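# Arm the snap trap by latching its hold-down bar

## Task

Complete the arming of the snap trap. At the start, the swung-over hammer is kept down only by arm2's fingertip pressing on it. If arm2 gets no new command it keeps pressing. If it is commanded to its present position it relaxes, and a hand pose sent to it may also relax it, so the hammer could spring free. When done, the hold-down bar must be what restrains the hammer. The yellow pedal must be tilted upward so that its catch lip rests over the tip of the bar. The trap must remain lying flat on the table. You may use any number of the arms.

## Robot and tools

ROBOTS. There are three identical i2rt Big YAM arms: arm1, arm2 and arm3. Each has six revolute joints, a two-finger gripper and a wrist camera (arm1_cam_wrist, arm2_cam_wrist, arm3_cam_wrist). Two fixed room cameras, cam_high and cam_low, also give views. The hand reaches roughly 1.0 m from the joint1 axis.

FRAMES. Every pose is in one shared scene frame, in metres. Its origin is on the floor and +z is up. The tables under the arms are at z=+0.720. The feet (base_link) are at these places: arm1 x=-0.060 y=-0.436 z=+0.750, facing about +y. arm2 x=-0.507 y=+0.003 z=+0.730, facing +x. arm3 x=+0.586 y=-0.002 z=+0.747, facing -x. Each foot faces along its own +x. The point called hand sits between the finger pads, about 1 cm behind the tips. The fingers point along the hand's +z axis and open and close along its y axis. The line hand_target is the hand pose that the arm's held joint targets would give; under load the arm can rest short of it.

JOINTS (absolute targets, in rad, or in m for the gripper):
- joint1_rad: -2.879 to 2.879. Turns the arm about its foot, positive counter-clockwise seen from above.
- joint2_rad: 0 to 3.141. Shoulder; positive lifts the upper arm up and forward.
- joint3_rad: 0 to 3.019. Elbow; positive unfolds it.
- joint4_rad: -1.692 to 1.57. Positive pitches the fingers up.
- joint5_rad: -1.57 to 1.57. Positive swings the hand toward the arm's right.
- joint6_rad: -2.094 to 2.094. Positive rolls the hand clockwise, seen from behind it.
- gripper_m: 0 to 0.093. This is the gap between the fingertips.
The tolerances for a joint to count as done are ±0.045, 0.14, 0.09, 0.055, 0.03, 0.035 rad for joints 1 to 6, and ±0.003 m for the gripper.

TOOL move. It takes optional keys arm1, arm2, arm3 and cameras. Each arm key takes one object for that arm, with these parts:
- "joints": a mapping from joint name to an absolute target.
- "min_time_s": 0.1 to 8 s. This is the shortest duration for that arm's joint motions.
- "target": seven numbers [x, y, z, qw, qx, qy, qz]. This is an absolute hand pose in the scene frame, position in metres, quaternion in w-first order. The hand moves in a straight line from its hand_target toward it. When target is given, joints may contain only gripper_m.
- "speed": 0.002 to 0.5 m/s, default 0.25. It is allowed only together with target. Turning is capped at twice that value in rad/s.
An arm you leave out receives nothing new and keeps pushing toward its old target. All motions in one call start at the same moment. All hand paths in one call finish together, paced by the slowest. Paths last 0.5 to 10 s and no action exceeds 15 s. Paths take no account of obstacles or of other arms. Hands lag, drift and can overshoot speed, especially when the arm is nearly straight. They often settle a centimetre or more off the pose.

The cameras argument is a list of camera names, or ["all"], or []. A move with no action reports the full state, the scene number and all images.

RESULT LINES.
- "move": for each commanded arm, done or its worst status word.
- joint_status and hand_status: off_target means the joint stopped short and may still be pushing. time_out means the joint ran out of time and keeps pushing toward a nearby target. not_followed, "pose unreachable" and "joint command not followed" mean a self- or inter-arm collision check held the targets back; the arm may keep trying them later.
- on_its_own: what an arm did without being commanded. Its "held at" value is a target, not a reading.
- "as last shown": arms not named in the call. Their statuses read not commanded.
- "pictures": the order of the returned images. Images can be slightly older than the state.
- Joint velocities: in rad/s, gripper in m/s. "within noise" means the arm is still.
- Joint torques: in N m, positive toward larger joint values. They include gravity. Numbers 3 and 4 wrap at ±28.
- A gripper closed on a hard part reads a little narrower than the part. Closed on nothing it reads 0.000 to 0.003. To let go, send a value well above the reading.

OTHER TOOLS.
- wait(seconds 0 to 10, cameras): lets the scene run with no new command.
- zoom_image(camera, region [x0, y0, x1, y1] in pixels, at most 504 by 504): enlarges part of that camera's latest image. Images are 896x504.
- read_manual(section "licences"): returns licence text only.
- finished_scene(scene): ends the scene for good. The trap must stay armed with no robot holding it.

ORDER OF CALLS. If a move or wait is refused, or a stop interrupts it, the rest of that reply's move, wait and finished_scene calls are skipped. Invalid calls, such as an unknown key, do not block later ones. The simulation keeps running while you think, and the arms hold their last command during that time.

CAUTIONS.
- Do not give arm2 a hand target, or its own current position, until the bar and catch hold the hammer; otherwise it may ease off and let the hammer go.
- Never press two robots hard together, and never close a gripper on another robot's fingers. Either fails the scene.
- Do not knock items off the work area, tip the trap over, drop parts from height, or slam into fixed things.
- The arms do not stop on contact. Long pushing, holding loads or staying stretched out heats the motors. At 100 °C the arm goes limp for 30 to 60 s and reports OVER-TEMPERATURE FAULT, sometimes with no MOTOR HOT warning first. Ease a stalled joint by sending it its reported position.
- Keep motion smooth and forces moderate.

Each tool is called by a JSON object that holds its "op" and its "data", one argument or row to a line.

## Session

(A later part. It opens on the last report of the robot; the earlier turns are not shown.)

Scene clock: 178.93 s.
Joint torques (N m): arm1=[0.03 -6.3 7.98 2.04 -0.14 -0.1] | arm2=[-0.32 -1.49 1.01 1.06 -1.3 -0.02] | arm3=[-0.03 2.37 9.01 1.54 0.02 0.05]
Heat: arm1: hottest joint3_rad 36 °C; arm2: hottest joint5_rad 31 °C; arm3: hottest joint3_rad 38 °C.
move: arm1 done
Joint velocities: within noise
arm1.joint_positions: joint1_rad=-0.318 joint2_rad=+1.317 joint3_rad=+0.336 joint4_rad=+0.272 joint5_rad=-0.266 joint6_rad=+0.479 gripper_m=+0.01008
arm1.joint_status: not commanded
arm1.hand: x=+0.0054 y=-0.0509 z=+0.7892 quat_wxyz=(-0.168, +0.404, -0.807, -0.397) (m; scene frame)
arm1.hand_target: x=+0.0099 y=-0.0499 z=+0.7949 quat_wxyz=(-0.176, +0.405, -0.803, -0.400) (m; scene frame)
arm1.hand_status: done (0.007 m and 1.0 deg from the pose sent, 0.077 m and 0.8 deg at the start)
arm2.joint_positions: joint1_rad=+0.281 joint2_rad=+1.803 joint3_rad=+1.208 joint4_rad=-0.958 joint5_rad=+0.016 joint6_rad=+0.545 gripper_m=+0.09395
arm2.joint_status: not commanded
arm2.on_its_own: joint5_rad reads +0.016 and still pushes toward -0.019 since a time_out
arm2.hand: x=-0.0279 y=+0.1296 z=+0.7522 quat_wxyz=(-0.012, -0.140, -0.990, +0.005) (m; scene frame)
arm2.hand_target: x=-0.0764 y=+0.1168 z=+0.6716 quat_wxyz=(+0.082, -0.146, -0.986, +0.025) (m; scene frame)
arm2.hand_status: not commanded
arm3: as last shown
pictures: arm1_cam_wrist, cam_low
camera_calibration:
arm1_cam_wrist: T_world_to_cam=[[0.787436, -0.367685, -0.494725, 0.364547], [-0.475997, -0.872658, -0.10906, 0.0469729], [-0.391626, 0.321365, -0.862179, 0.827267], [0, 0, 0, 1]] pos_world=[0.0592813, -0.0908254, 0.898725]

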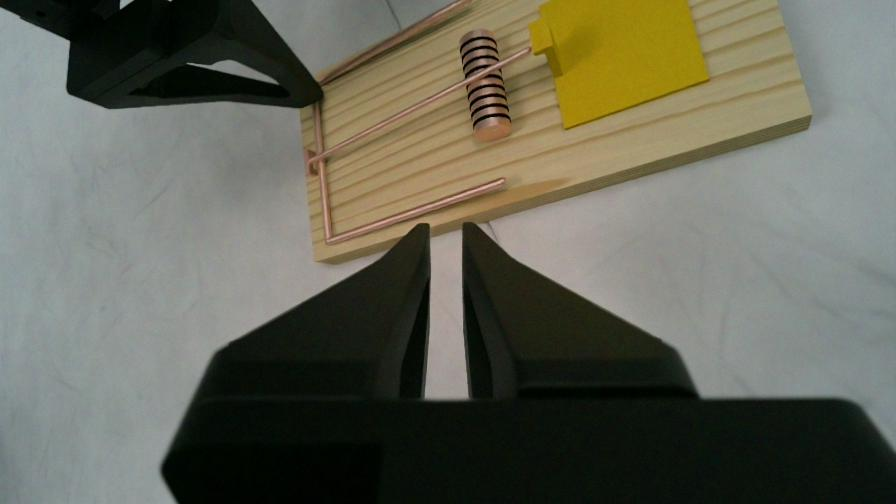

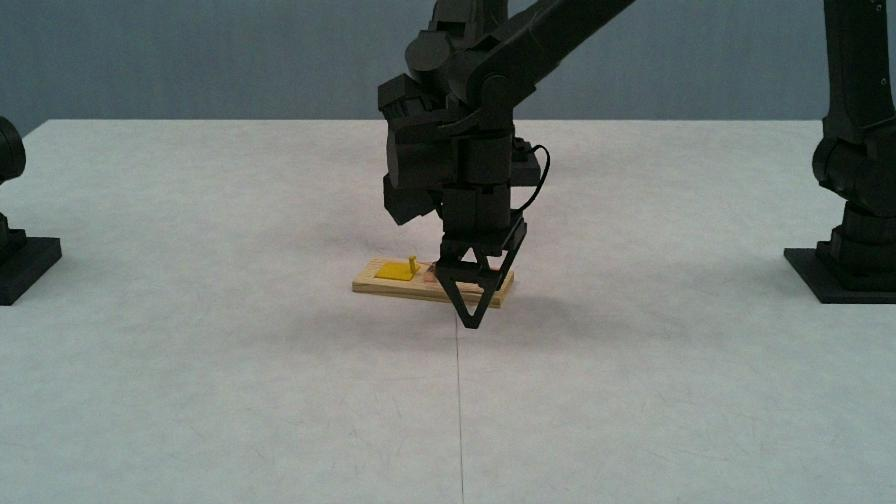

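{"op": "move", "data": {
  "arm1": {"target":[0.087,-0.045,0.80,-0.2713,0.5674,-0.7504,-0.2051],"speed":0.25,"joints":{"gripper_m":0.0}}
}}

{"op": "move", "data": {
  "arm1": {"target":[0.080,0.019,0.776,-0.2713,0.5674,-0.7504,-0.2051],"speed":0.1},
  "cameras": ["arm1_cam_wrist","cam_low"]
}}

{"op": "zoom_image", "data": {
  "camera": "cam_low",
  "region": [350, 220, 530, 320]
}}

Scene clock: 192.57 s.
Joint torques (N m): arm1=[-0.21 -4.78 12.85 1.87 0.17 -0.07] | arm2=[-0.67 -1.14 0.8 1.03 -1.3 0.01] | arm3=[0.26 2.43 9.02 1.68 0.03 0.06]
Heat: arm1: hottest joint3_rad 36 °C; arm2: hottest joint5_rad 31 °C; arm3: hottest joint3_rad 38 °C.
move: arm1 off_target
Joint velocities: within noise
arm1.joint_positions: joint1_rad=-0.409 joint2_rad=+1.304 joint3_rad=+0.473 joint4_rad=-0.078 joint5_rad=-0.070 joint6_rad=-0.074 gripper_m=+0.00085
arm1.joint_status: all done
arm1.hand: x=+0.0743 y=-0.0627 z=+0.7861 quat_wxyz=(-0.256, +0.570, -0.755, -0.202) (m; scene frame)
arm1.hand_target: x=+0.0867 y=-0.0462 z=+0.8006 quat_wxyz=(-0.271, +0.567, -0.750, -0.205) (m; scene frame)
arm1.hand_status: off_target (0.026 m and 1.9 deg from the pose sent, 0.082 m and 31.9 deg at the start)
arm2, arm3: as last shown
arm2.on_its_own: joint5_rad reads +0.016 and still pushes toward -0.019 since a time_out
pictures: none

Scene clock: 193.93 s.
Joint torques (N m): arm1=[1.73 -6.95 11.95 2.78 0.24 0.2] | arm2=[-1.26 -1.44 0.84 1.21 -1.3 -0.01] | arm3=[-0.09 2.14 9.05 1.68 0.02 0.04]
Heat: arm1: hottest joint3_rad 36 °C; arm2: hottest joint5_rad 31 °C; arm3: hottest joint3_rad 38 °C.
move: arm1 off_target
Joint velocities: within noise
arm1.joint_positions: joint1_rad=-0.348 joint2_rad=+1.514 joint3_rad=+0.603 joint4_rad=-0.011 joint5_rad=-0.019 joint6_rad=-0.036 gripper_m=+0.00085
arm1.joint_status: not commanded
arm1.hand: x=+0.0767 y=-0.0058 z=+0.7625 quat_wxyz=(-0.254, +0.573, -0.756, -0.191) (m; scene frame)
arm1.hand_target: x=+0.0796 y=+0.0177 z=+0.7768 quat_wxyz=(-0.271, +0.567, -0.750, -0.205) (m; scene frame)
arm1.hand_status: off_target (0.028 m and 2.7 deg from the pose sent, 0.082 m and 1.9 deg at the start)
arm2: as last shown
arm2.on_its_own: joint5_rad reads +0.016 and still pushes toward -0.019 since a time_out
arm3.joint_positions: joint1_rad=-0.548 joint2_rad=+0.638 joint3_rad=+1.382 joint4_rad=-1.497 joint5_rad=-0.101 joint6_rad=-0.525 gripper_m=+0.09396
arm3.joint_status: not commanded
arm3.hand: x=+0.3893 y=+0.1123 z=+1.2439 quat_wxyz=(-0.168, +0.920, -0.015, -0.355) (m; scene frame)
arm3.hand_target: x=+0.3903 y=+0.1117 z=+1.2553 quat_wxyz=(-0.175, +0.914, -0.014, -0.366) (m; scene frame)
arm3.hand_status: not commanded
pictures: arm1_cam_wrist, cam_low
camera_calibration:
arm1_cam_wrist: T_world_to_cam=[[0.960701, -0.277173, 0.0151298, -0.0896815], [-0.276838, -0.960688, -0.0209758, 0.0343626], [0.0203489, 0.0159629, -0.999665, 0.889072], [0, 0, 0, 1]] pos_world=[0.0775784, -0.00603769, 0.890852]

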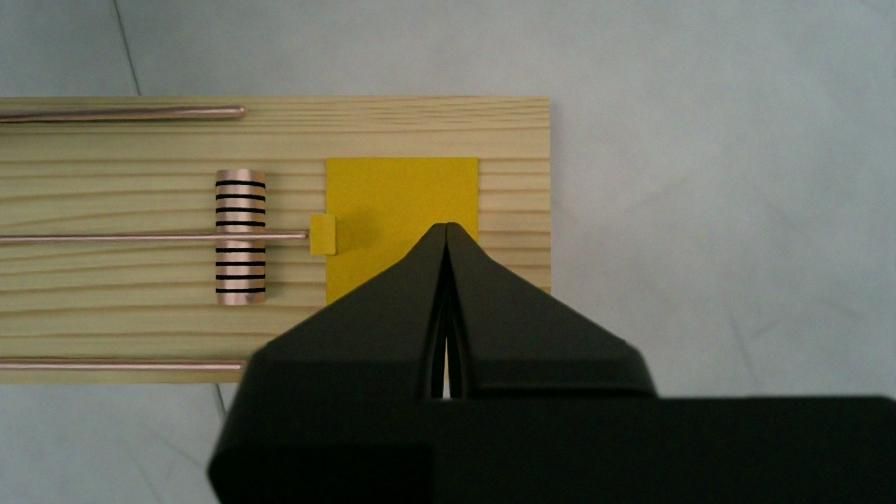

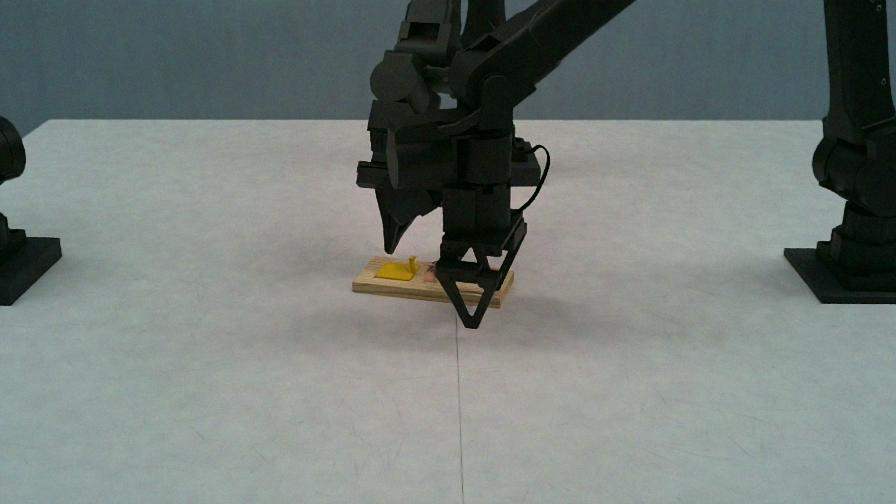

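Scaled by 2.800 from the camera's 896x504 image, which has a finer 1280x720 frame.

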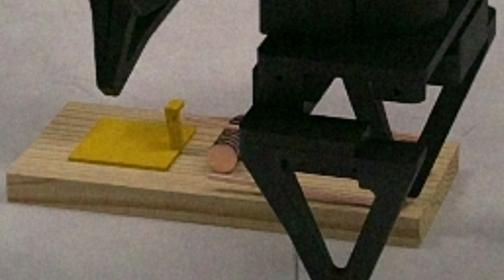

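{"op": "move", "data": {
  "arm1": {"target":[0.082,0.028,0.768,-0.2713,0.5674,-0.7504,-0.2051],"speed":0.08}
}}

{"op": "move", "data": {
  "arm1": {"target":[0.0625,0.0325,0.767,-0.2713,0.5674,-0.7504,-0.2051],"speed":0.04}
}}

{"op": "move", "data": {
  "arm1": {"target":[0.052,0.029,0.767,-0.2713,0.5674,-0.7504,-0.2051],"speed":0.04},
  "cameras": ["arm1_cam_wrist","cam_low"]
}}

{"op": "zoom_image", "data": {
  "camera": "cam_low",
  "region": [350, 230, 470, 310]
}}

Scene clock: 202.00 s.
Joint torques (N m): arm1=[1.67 -7.47 11.69 2.81 0.28 0.19] | arm2=[-1.38 -0.91 0.95 1.11 -1.37 0.02] | arm3=[-0.03 1.85 9.06 1.61 -0.01 0.05]
Heat: arm1: hottest joint3_rad 38 °C; arm2: hottest joint5_rad 31 °C; arm3: hottest joint3_rad 38 °C.
move: arm1 off_target
Joint velocities: within noise
arm1.joint_positions: joint1_rad=-0.346 joint2_rad=+1.557 joint3_rad=+0.623 joint4_rad=+0.012 joint5_rad=-0.018 joint6_rad=-0.034 gripper_m=+0.00085
arm1.joint_status: not commanded
arm1.hand: x=+0.0792 y=+0.0037 z=+0.7552 quat_wxyz=(-0.255, +0.572, -0.756, -0.191) (m; scene frame)
arm1.hand_target: x=+0.0816 y=+0.0269 z=+0.7689 quat_wxyz=(-0.271, +0.567, -0.750, -0.205) (m; scene frame)
arm1.hand_status: off_target (0.028 m and 2.6 deg from the pose sent, 0.035 m and 2.7 deg at the start)
arm2, arm3: as last shown
arm2.on_its_own: joint5_rad reads +0.016 and still pushes toward -0.019 since a time_out
pictures: none

Scene clock: 203.10 s.
Joint torques (N m): arm1=[1.9 -7.3 11.63 2.73 0.3 0.15] | arm2=[-0.32 -0.62 1.1 1.21 -1.29 -0.03] | arm3=[-0.32 2.08 8.83 1.66 -0.01 0.04]
Heat: arm1: hottest joint3_rad 38 °C; arm2: hottest joint5_rad 31 °C; arm3: hottest joint3_rad 38 °C.
move: arm1 off_target
Joint velocities: within noise
arm1.joint_positions: joint1_rad=-0.292 joint2_rad=+1.559 joint3_rad=+0.623 joint4_rad=+0.016 joint5_rad=+0.017 joint6_rad=+0.007 gripper_m=+0.00085
arm1.joint_status: not commanded
arm1.hand: x=+0.0609 y=+0.0097 z=+0.7552 quat_wxyz=(-0.256, +0.573, -0.755, -0.191) (m; scene frame)
arm1.hand_target: x=+0.0621 y=+0.0315 z=+0.7677 quat_wxyz=(-0.271, +0.567, -0.750, -0.205) (m; scene frame)
arm1.hand_status: off_target (0.026 m and 2.5 deg from the pose sent, 0.035 m and 2.7 deg at the start)
arm2, arm3: as last shown
arm2.on_its_own: joint5_rad reads +0.016 and still pushes toward -0.019 since a time_out
pictures: none

Scene clock: 204.07 s.
Joint torques (N m): arm1=[1.49 -8.06 10.18 2.71 0.29 0.17] | arm2=[-0.79 -0.85 1.11 1.29 -1.31 -0.02] | arm3=[-0.03 1.96 8.94 1.61 -0.03 0.07]
Heat: arm1: hottest joint3_rad 38 °C; arm2: hottest joint5_rad 31 °C; arm3: hottest joint3_rad 38 °C.
move: arm1 off_target
Joint velocities: within noise
arm1.joint_positions: joint1_rad=-0.268 joint2_rad=+1.559 joint3_rad=+0.623 joint4_rad=+0.020 joint5_rad=+0.033 joint6_rad=+0.026 gripper_m=+0.00085
arm1.joint_status: not commanded
arm1.hand: x=+0.0531 y=+0.0125 z=+0.7559 quat_wxyz=(-0.258, +0.572, -0.754, -0.191) (m; scene frame)
arm1.hand_target: x=+0.0519 y=+0.0285 z=+0.7674 quat_wxyz=(-0.271, +0.567, -0.750, -0.205) (m; scene frame)
arm1.hand_status: off_target (0.020 m and 2.3 deg from the pose sent, 0.024 m and 2.5 deg at the start)
arm2, arm3: as last shown
arm2.on_its_own: joint5_rad reads +0.016 and still pushes toward -0.019 since a time_out
pictures: arm1_cam_wrist, cam_low
camera_calibration:
arm1_cam_wrist: T_world_to_cam=[[0.960448, -0.277821, 0.0188296, -0.0646529], [-0.277228, -0.960366, -0.029024, 0.0513215], [0.0261468, 0.022656, -0.999401, 0.882072], [0, 0, 0, 1]] pos_world=[0.0532601, 0.0113413, 0.88425]

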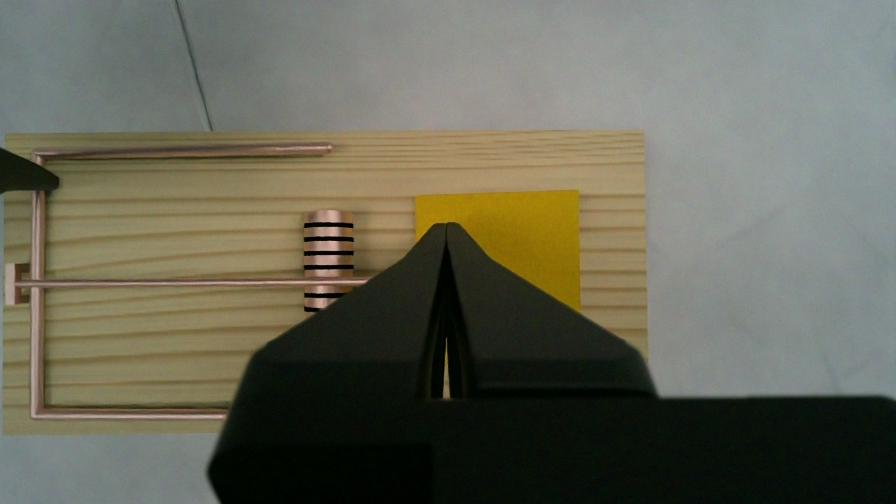

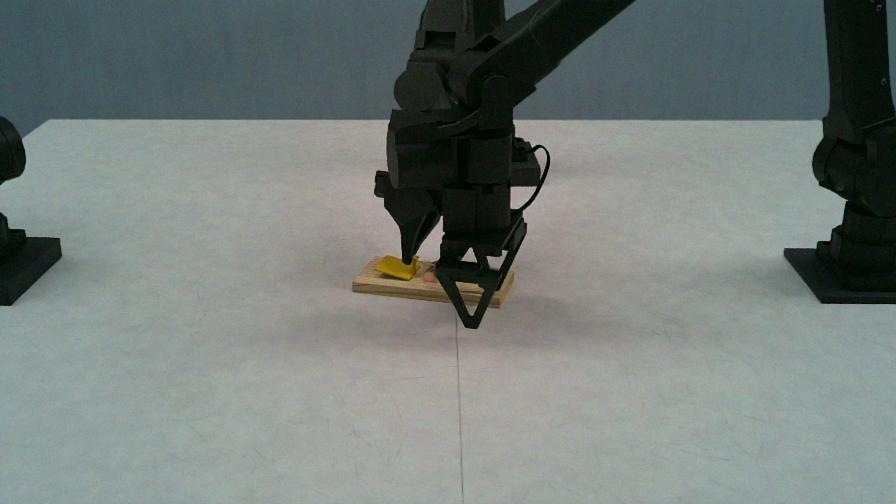

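Scaled by 4.200 from the camera's 896x504 image, which has a finer 1280x720 frame.

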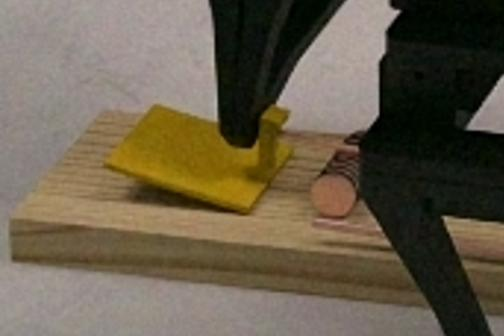

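Push a few mm further until it seats.

{"op": "move", "data": {
  "arm1": {"target":[0.0455,0.030,0.767,-0.2713,0.5674,-0.7504,-0.2051],"speed":0.03}
}}

{"op": "move", "data": {
  "arm1": {"target":[0.0415,0.031,0.767,-0.2713,0.5674,-0.7504,-0.2051],"speed":0.03},
  "cameras": ["arm1_cam_wrist","cam_low"]
}}

{"op": "zoom_image", "data": {
  "camera": "cam_low",
  "region": [350, 230, 470, 310]
}}

{"op": "zoom_image", "data": {
  "camera": "arm1_cam_wrist",
  "region": [250, 130, 530, 330]
}}

Scene clock: 209.87 s.
Joint torques (N m): arm1=[2.37 -8.41 10 2.71 0.1 0.2] | arm2=[-1.2 -1.38 0.87 1.13 -1.3 0.01] | arm3=[0.26 2.02 9.1 1.52 0.01 0.03]
Heat: arm1: hottest joint3_rad 38 °C; arm2: hottest joint5_rad 31 °C; arm3: hottest joint3_rad 38 °C.
move: arm1 off_target
Joint velocities: within noise
arm1.joint_positions: joint1_rad=-0.257 joint2_rad=+1.559 joint3_rad=+0.623 joint4_rad=+0.020 joint5_rad=+0.049 joint6_rad=+0.039 gripper_m=+0.00085
arm1.joint_status: not commanded
arm1.hand: x=+0.0509 y=+0.0130 z=+0.7560 quat_wxyz=(-0.261, +0.569, -0.756, -0.189) (m; scene frame)
arm1.hand_target: x=+0.0452 y=+0.0295 z=+0.7673 quat_wxyz=(-0.271, +0.567, -0.750, -0.205) (m; scene frame)
arm1.hand_status: off_target (0.021 m and 2.3 deg from the pose sent, 0.022 m and 2.3 deg at the start)
arm2, arm3: as last shown
arm2.on_its_own: joint5_rad reads +0.016 and still pushes toward -0.019 since a time_out
pictures: none

Scene clock: 210.83 s.
Joint torques (N m): arm1=[2.9 -8.35 10.14 2.65 -0.1 0.19] | arm2=[-1.08 -0.79 1.03 1.16 -1.27 0.01] | arm3=[-0.09 1.79 8.98 1.65 0.01 0.07]
Heat: arm1: hottest joint3_rad 38 °C; arm2: hottest joint5_rad 31 °C; arm3: hottest joint3_rad 38 °C.
move: arm1 off_target
Joint velocities: within noise
arm1.joint_positions: joint1_rad=-0.252 joint2_rad=+1.559 joint3_rad=+0.623 joint4_rad=+0.020 joint5_rad=+0.060 joint6_rad=+0.047 gripper_m=+0.00085
arm1.joint_status: not commanded
arm1.hand: x=+0.0508 y=+0.0130 z=+0.7561 quat_wxyz=(-0.263, +0.567, -0.758, -0.186) (m; scene frame)
arm1.hand_target: x=+0.0413 y=+0.0304 z=+0.7673 quat_wxyz=(-0.271, +0.567, -0.750, -0.205) (m; scene frame)
arm1.hand_status: off_target (0.023 m and 2.5 deg from the pose sent, 0.023 m and 2.3 deg at the start)
arm2, arm3: as last shown
arm2.on_its_own: joint5_rad reads +0.016 and still pushes toward -0.019 since a time_out
pictures: arm1_cam_wrist, cam_low
camera_calibration:
arm1_cam_wrist: T_world_to_cam=[[0.955128, -0.294919, 0.0274422, -0.0683036], [-0.294092, -0.95529, -0.0305215, 0.053135], [0.0352166, 0.0210815, -0.999157, 0.881707], [0, 0, 0, 1]] pos_world=[0.0498145, 0.0120277, 0.88446]

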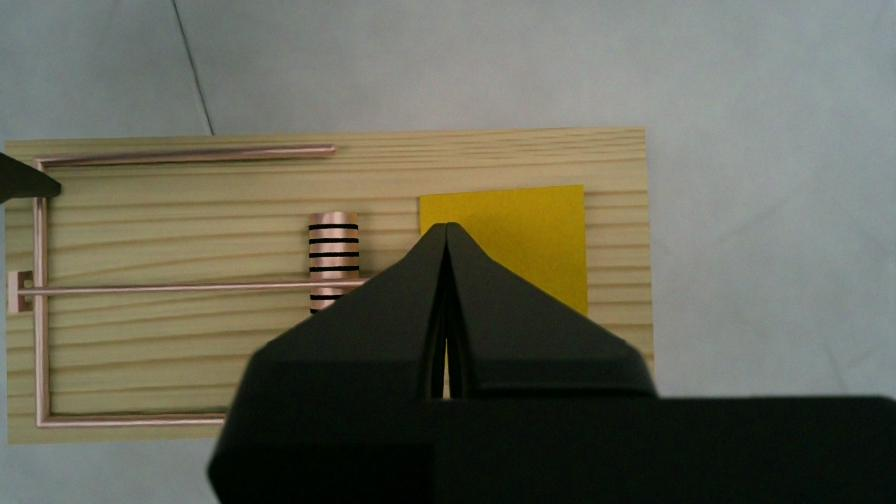

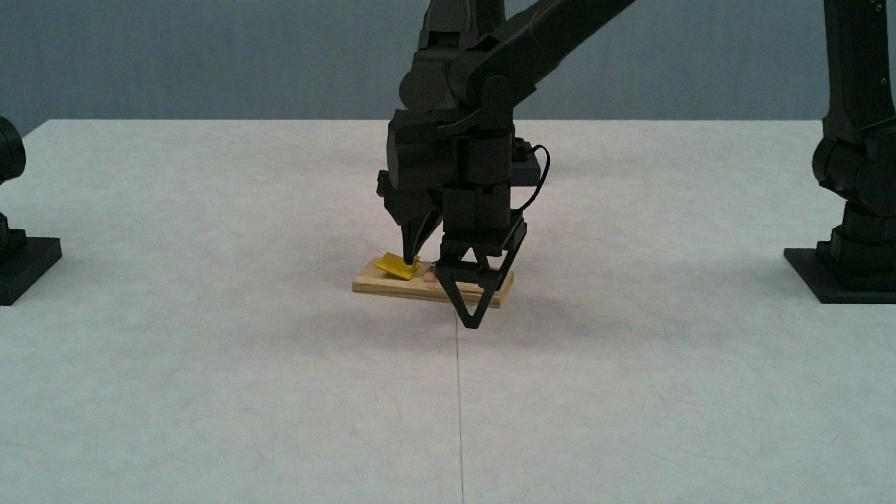

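Scaled by 4.200 from the camera's 896x504 image, which has a finer 1280x720 frame.

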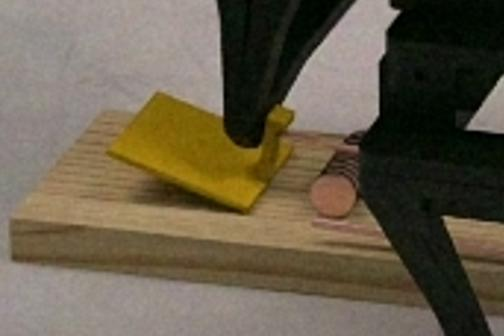

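Scaled by 1.800 from the camera's 896x504 image, which has a finer 1280x720 frame.

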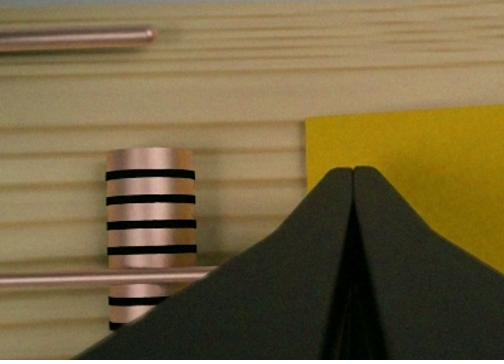

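{"op": "move", "data": {
  "arm1": {"target":[0.0455,0.030,0.767,-0.2713,0.5674,-0.7504,-0.2051],"speed":0.03},
  "arm2": {"joints":{"joint2_rad":1.76,"joint3_rad":1.21,"joint4_rad":-0.958,"joint5_rad":0.016,"joint1_rad":0.281},"min_time_s":4},
  "cameras": ["arm1_cam_wrist","cam_low"]
}}

{"op": "zoom_image", "data": {
  "camera": "cam_low",
  "region": [350, 220, 530, 320]
}}

Scene clock: 218.83 s.
Joint torques (N m): arm1=[2.02 -8.12 10.14 2.82 -0.08 0.12] | arm2=[-0.38 -14.97 5.86 0.64 -0.04 0.05] | arm3=[-0.21 2.32 9.09 1.48 0 0.04]
Heat: arm1: hottest joint3_rad 38 °C; arm2: hottest joint5_rad 31 °C; arm3: hottest joint3_rad 38 °C.
move: arm1 off_target; arm2 done
Joint velocities: within noise
arm1.joint_positions: joint1_rad=-0.252 joint2_rad=+1.559 joint3_rad=+0.623 joint4_rad=+0.020 joint5_rad=+0.053 joint6_rad=+0.047 gripper_m=+0.00085
arm1.joint_status: not commanded
arm1.hand: x=+0.0496 y=+0.0133 z=+0.7560 quat_wxyz=(-0.261, +0.568, -0.758, -0.189) (m; scene frame)
arm1.hand_target: x=+0.0454 y=+0.0295 z=+0.7673 quat_wxyz=(-0.271, +0.567, -0.750, -0.205) (m; scene frame)
arm1.hand_status: off_target (0.020 m and 2.4 deg from the pose sent, 0.021 m and 2.5 deg at the start)
arm2.joint_positions: joint1_rad=+0.281 joint2_rad=+1.786 joint3_rad=+1.208 joint4_rad=-0.956 joint5_rad=+0.016 joint6_rad=+0.542 gripper_m=+0.09395
arm2.joint_status: all done
arm2.hand: x=-0.0258 y=+0.1302 z=+0.7602 quat_wxyz=(-0.021, -0.139, -0.990, +0.001) (m; scene frame)
arm2.hand_target: x=-0.0232 y=+0.1312 z=+0.7732 quat_wxyz=(-0.033, -0.139, -0.990, -0.004) (m; scene frame)
arm2.hand_status: not commanded
arm3: as last shown
pictures: arm1_cam_wrist, cam_low
camera_calibration:
arm1_cam_wrist: T_world_to_cam=[[0.956501, -0.290896, 0.0220201, -0.0631371], [-0.2902, -0.956492, -0.0301232, 0.0525599], [0.0298248, 0.0224226, -0.999304, 0.882094], [0, 0, 0, 1]] pos_world=[0.0493353, 0.0121279, 0.884454]

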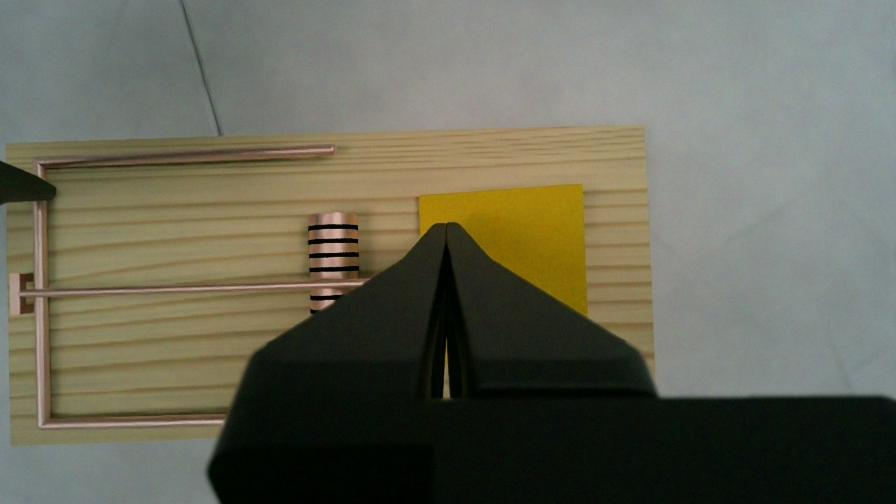

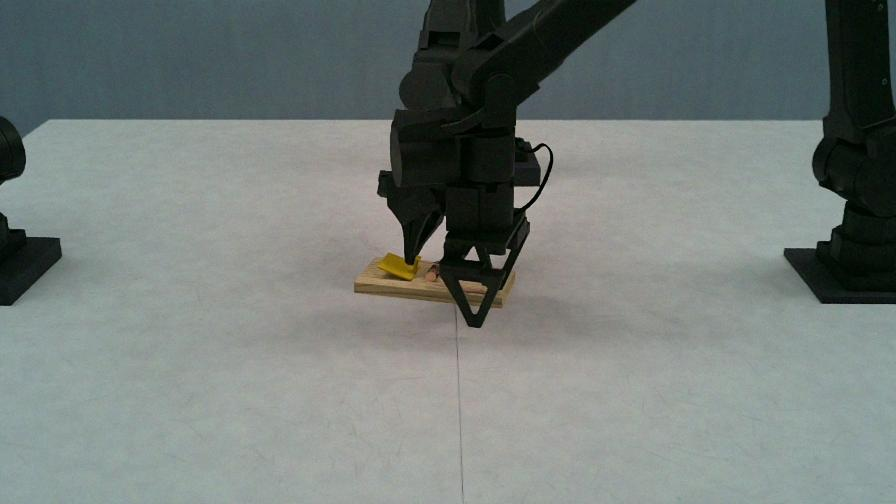

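Scaled by 2.800 from the camera's 896x504 image, which has a finer 1280x720 frame.

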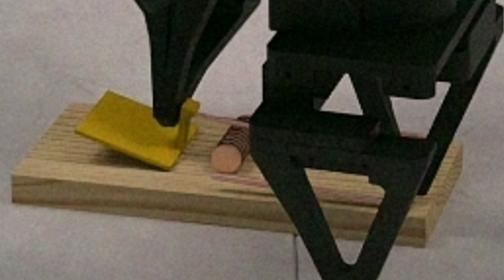

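{"op": "move", "data": {
  "arm2": {"joints":{"joint2_rad":1.55},"min_time_s":2.5}
}}

{"op": "move", "data": {
  "arm1": {"target":[0.070,0.024,0.775,-0.2713,0.5674,-0.7504,-0.2051],"speed":0.04}
}}

{"op": "move", "data": {
  "arm1": {"target":[0.09,-0.05,0.84,-0.2713,0.5674,-0.7504,-0.2051],"speed":0.2},
  "cameras": ["arm1_cam_wrist","cam_low"]
}}

{"op": "zoom_image", "data": {
  "camera": "cam_low",
  "region": [350, 220, 530, 320]
}}

Scene clock: 226.40 s.
Joint torques (N m): arm1=[2.61 -8.18 10.03 2.74 -0.08 0.11] | arm2=[0.32 -13.33 6.95 0.95 0 0.05] | arm3=[-0.09 1.61 9.09 1.44 0.01 0.06]
Heat: arm1: hottest joint3_rad 38 °C; arm2: hottest joint5_rad 30 °C; arm3: hottest joint3_rad 38 °C.
move: arm2 done
Joint velocities: within noise
arm1, arm3: as last shown
arm2.joint_positions: joint1_rad=+0.281 joint2_rad=+1.573 joint3_rad=+1.206 joint4_rad=-0.956 joint5_rad=+0.016 joint6_rad=+0.542 gripper_m=+0.09395
arm2.joint_status: all done
arm2.hand: x=-0.0166 y=+0.1329 z=+0.8620 quat_wxyz=(-0.117, -0.138, -0.983, -0.040) (m; scene frame)
arm2.hand_target: x=-0.0157 y=+0.1334 z=+0.8750 quat_wxyz=(-0.129, -0.138, -0.981, -0.045) (m; scene frame)
arm2.hand_status: not commanded
pictures: none

Scene clock: 227.70 s.
Joint torques (N m): arm1=[0.03 -9.52 10.65 1.87 -0.05 -0.03] | arm2=[-0.03 -13.51 6.94 0.84 -0.03 0.05] | arm3=[-0.21 1.73 8.81 1.62 0.03 0.02]
Heat: arm1: hottest joint3_rad 38 °C; arm2: hottest joint5_rad 30 °C; arm3: hottest joint3_rad 38 °C.
move: arm1 off_target
Joint velocities: within noise
arm1.joint_positions: joint1_rad=-0.297 joint2_rad=+1.556 joint3_rad=+0.623 joint4_rad=+0.014 joint5_rad=+0.009 joint6_rad=+0.013 gripper_m=+0.00085
arm1.joint_status: not commanded
arm1.hand: x=+0.0618 y=+0.0094 z=+0.7559 quat_wxyz=(-0.254, +0.570, -0.757, -0.194) (m; scene frame)
arm1.hand_target: x=+0.0699 y=+0.0235 z=+0.7753 quat_wxyz=(-0.271, +0.567, -0.750, -0.205) (m; scene frame)
arm1.hand_status: off_target (0.025 m and 2.5 deg from the pose sent, 0.030 m and 2.4 deg at the start)
arm2.joint_positions: joint1_rad=+0.281 joint2_rad=+1.573 joint3_rad=+1.205 joint4_rad=-0.956 joint5_rad=+0.016 joint6_rad=+0.542 gripper_m=+0.09395
arm2.joint_status: not commanded
arm2.hand: x=-0.0168 y=+0.1328 z=+0.8618 quat_wxyz=(-0.117, -0.138, -0.983, -0.040) (m; scene frame)
arm2.hand_target: x=-0.0158 y=+0.1334 z=+0.8749 quat_wxyz=(-0.129, -0.138, -0.981, -0.045) (m; scene frame)
arm2.hand_status: not commanded
arm3.joint_positions: joint1_rad=-0.548 joint2_rad=+0.638 joint3_rad=+1.382 joint4_rad=-1.497 joint5_rad=-0.101 joint6_rad=-0.525 gripper_m=+0.09396
arm3.joint_status: not commanded
arm3.hand: x=+0.3893 y=+0.1123 z=+1.2439 quat_wxyz=(-0.168, +0.920, -0.015, -0.355) (m; scene frame)
arm3.hand_target: x=+0.3903 y=+0.1117 z=+1.2553 quat_wxyz=(-0.175, +0.914, -0.014, -0.366) (m; scene frame)
arm3.hand_status: not commanded
pictures: none

Scene clock: 229.10 s.
Joint torques (N m): arm1=[0.03 -6.3 10.33 1.91 -0.08 -0.06] | arm2=[0.03 -14.21 7.02 0.87 -0.04 -0.01] | arm3=[-0.5 1.55 8.92 1.65 0.01 0.02]
Heat: arm1: hottest joint3_rad 38 °C; arm2: hottest joint5_rad 30 °C; arm3: hottest joint3_rad 38 °C.
move: arm1 done
Joint velocities: within noise
arm1.joint_positions: joint1_rad=-0.423 joint2_rad=+1.218 joint3_rad=+0.562 joint4_rad=-0.235 joint5_rad=-0.074 joint6_rad=-0.086 gripper_m=+0.00085
arm1.joint_status: not commanded
arm1.hand: x=+0.0854 y=-0.0498 z=+0.8335 quat_wxyz=(-0.265, +0.567, -0.753, -0.204) (m; scene frame)
arm1.hand_target: x=+0.0900 y=-0.0500 z=+0.8399 quat_wxyz=(-0.271, +0.567, -0.750, -0.205) (m; scene frame)
arm1.hand_status: done (0.008 m and 0.8 deg from the pose sent, 0.107 m and 2.5 deg at the start)
arm2, arm3: as last shown
pictures: arm1_cam_wrist, cam_low
camera_calibration:
arm1_cam_wrist: T_world_to_cam=[[0.960091, -0.279638, 0.0052781, -0.103219], [-0.278924, -0.958694, -0.0557347, 0.0251826], [0.0206456, 0.0520382, -0.998432, 0.961372], [0, 0, 0, 1]] pos_world=[0.0862753, -0.0547495, 0.961813]

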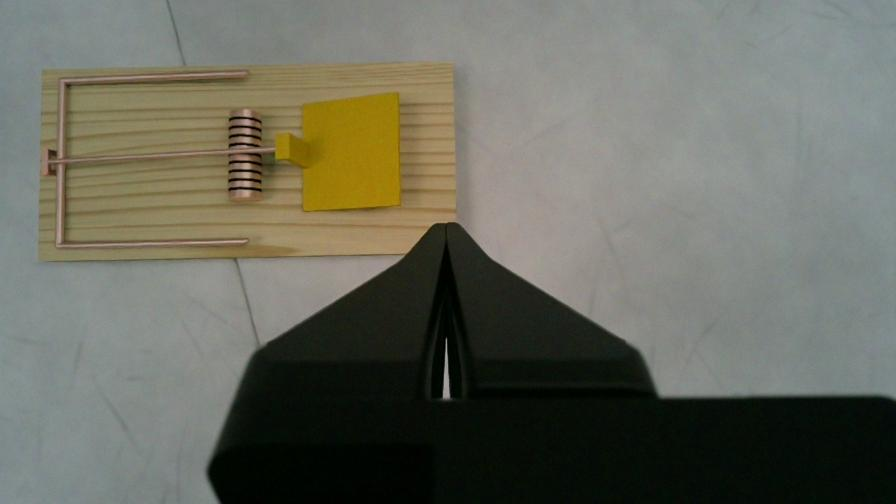

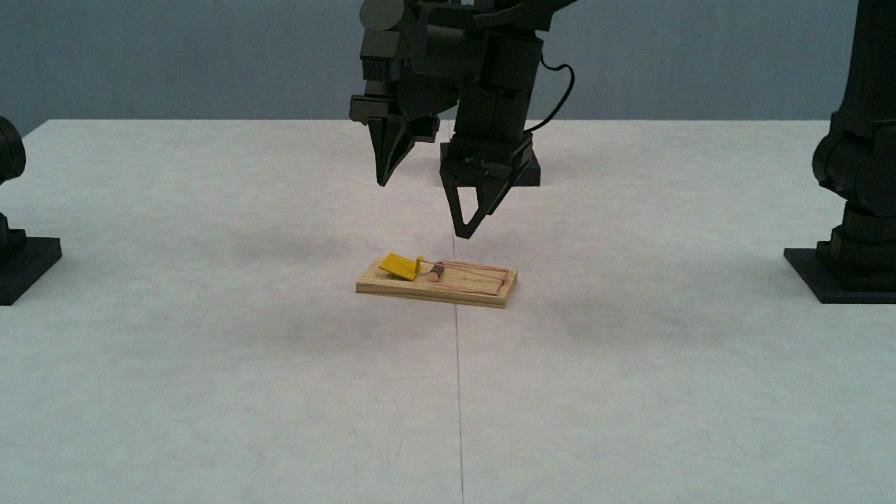

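Scaled by 2.800 from the camera's 896x504 image, which has a finer 1280x720 frame.

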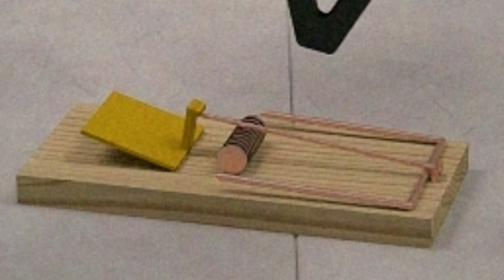

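{"op": "finished_scene", "data": {
  "scene": 2
}}

The scene is finished: the task was done.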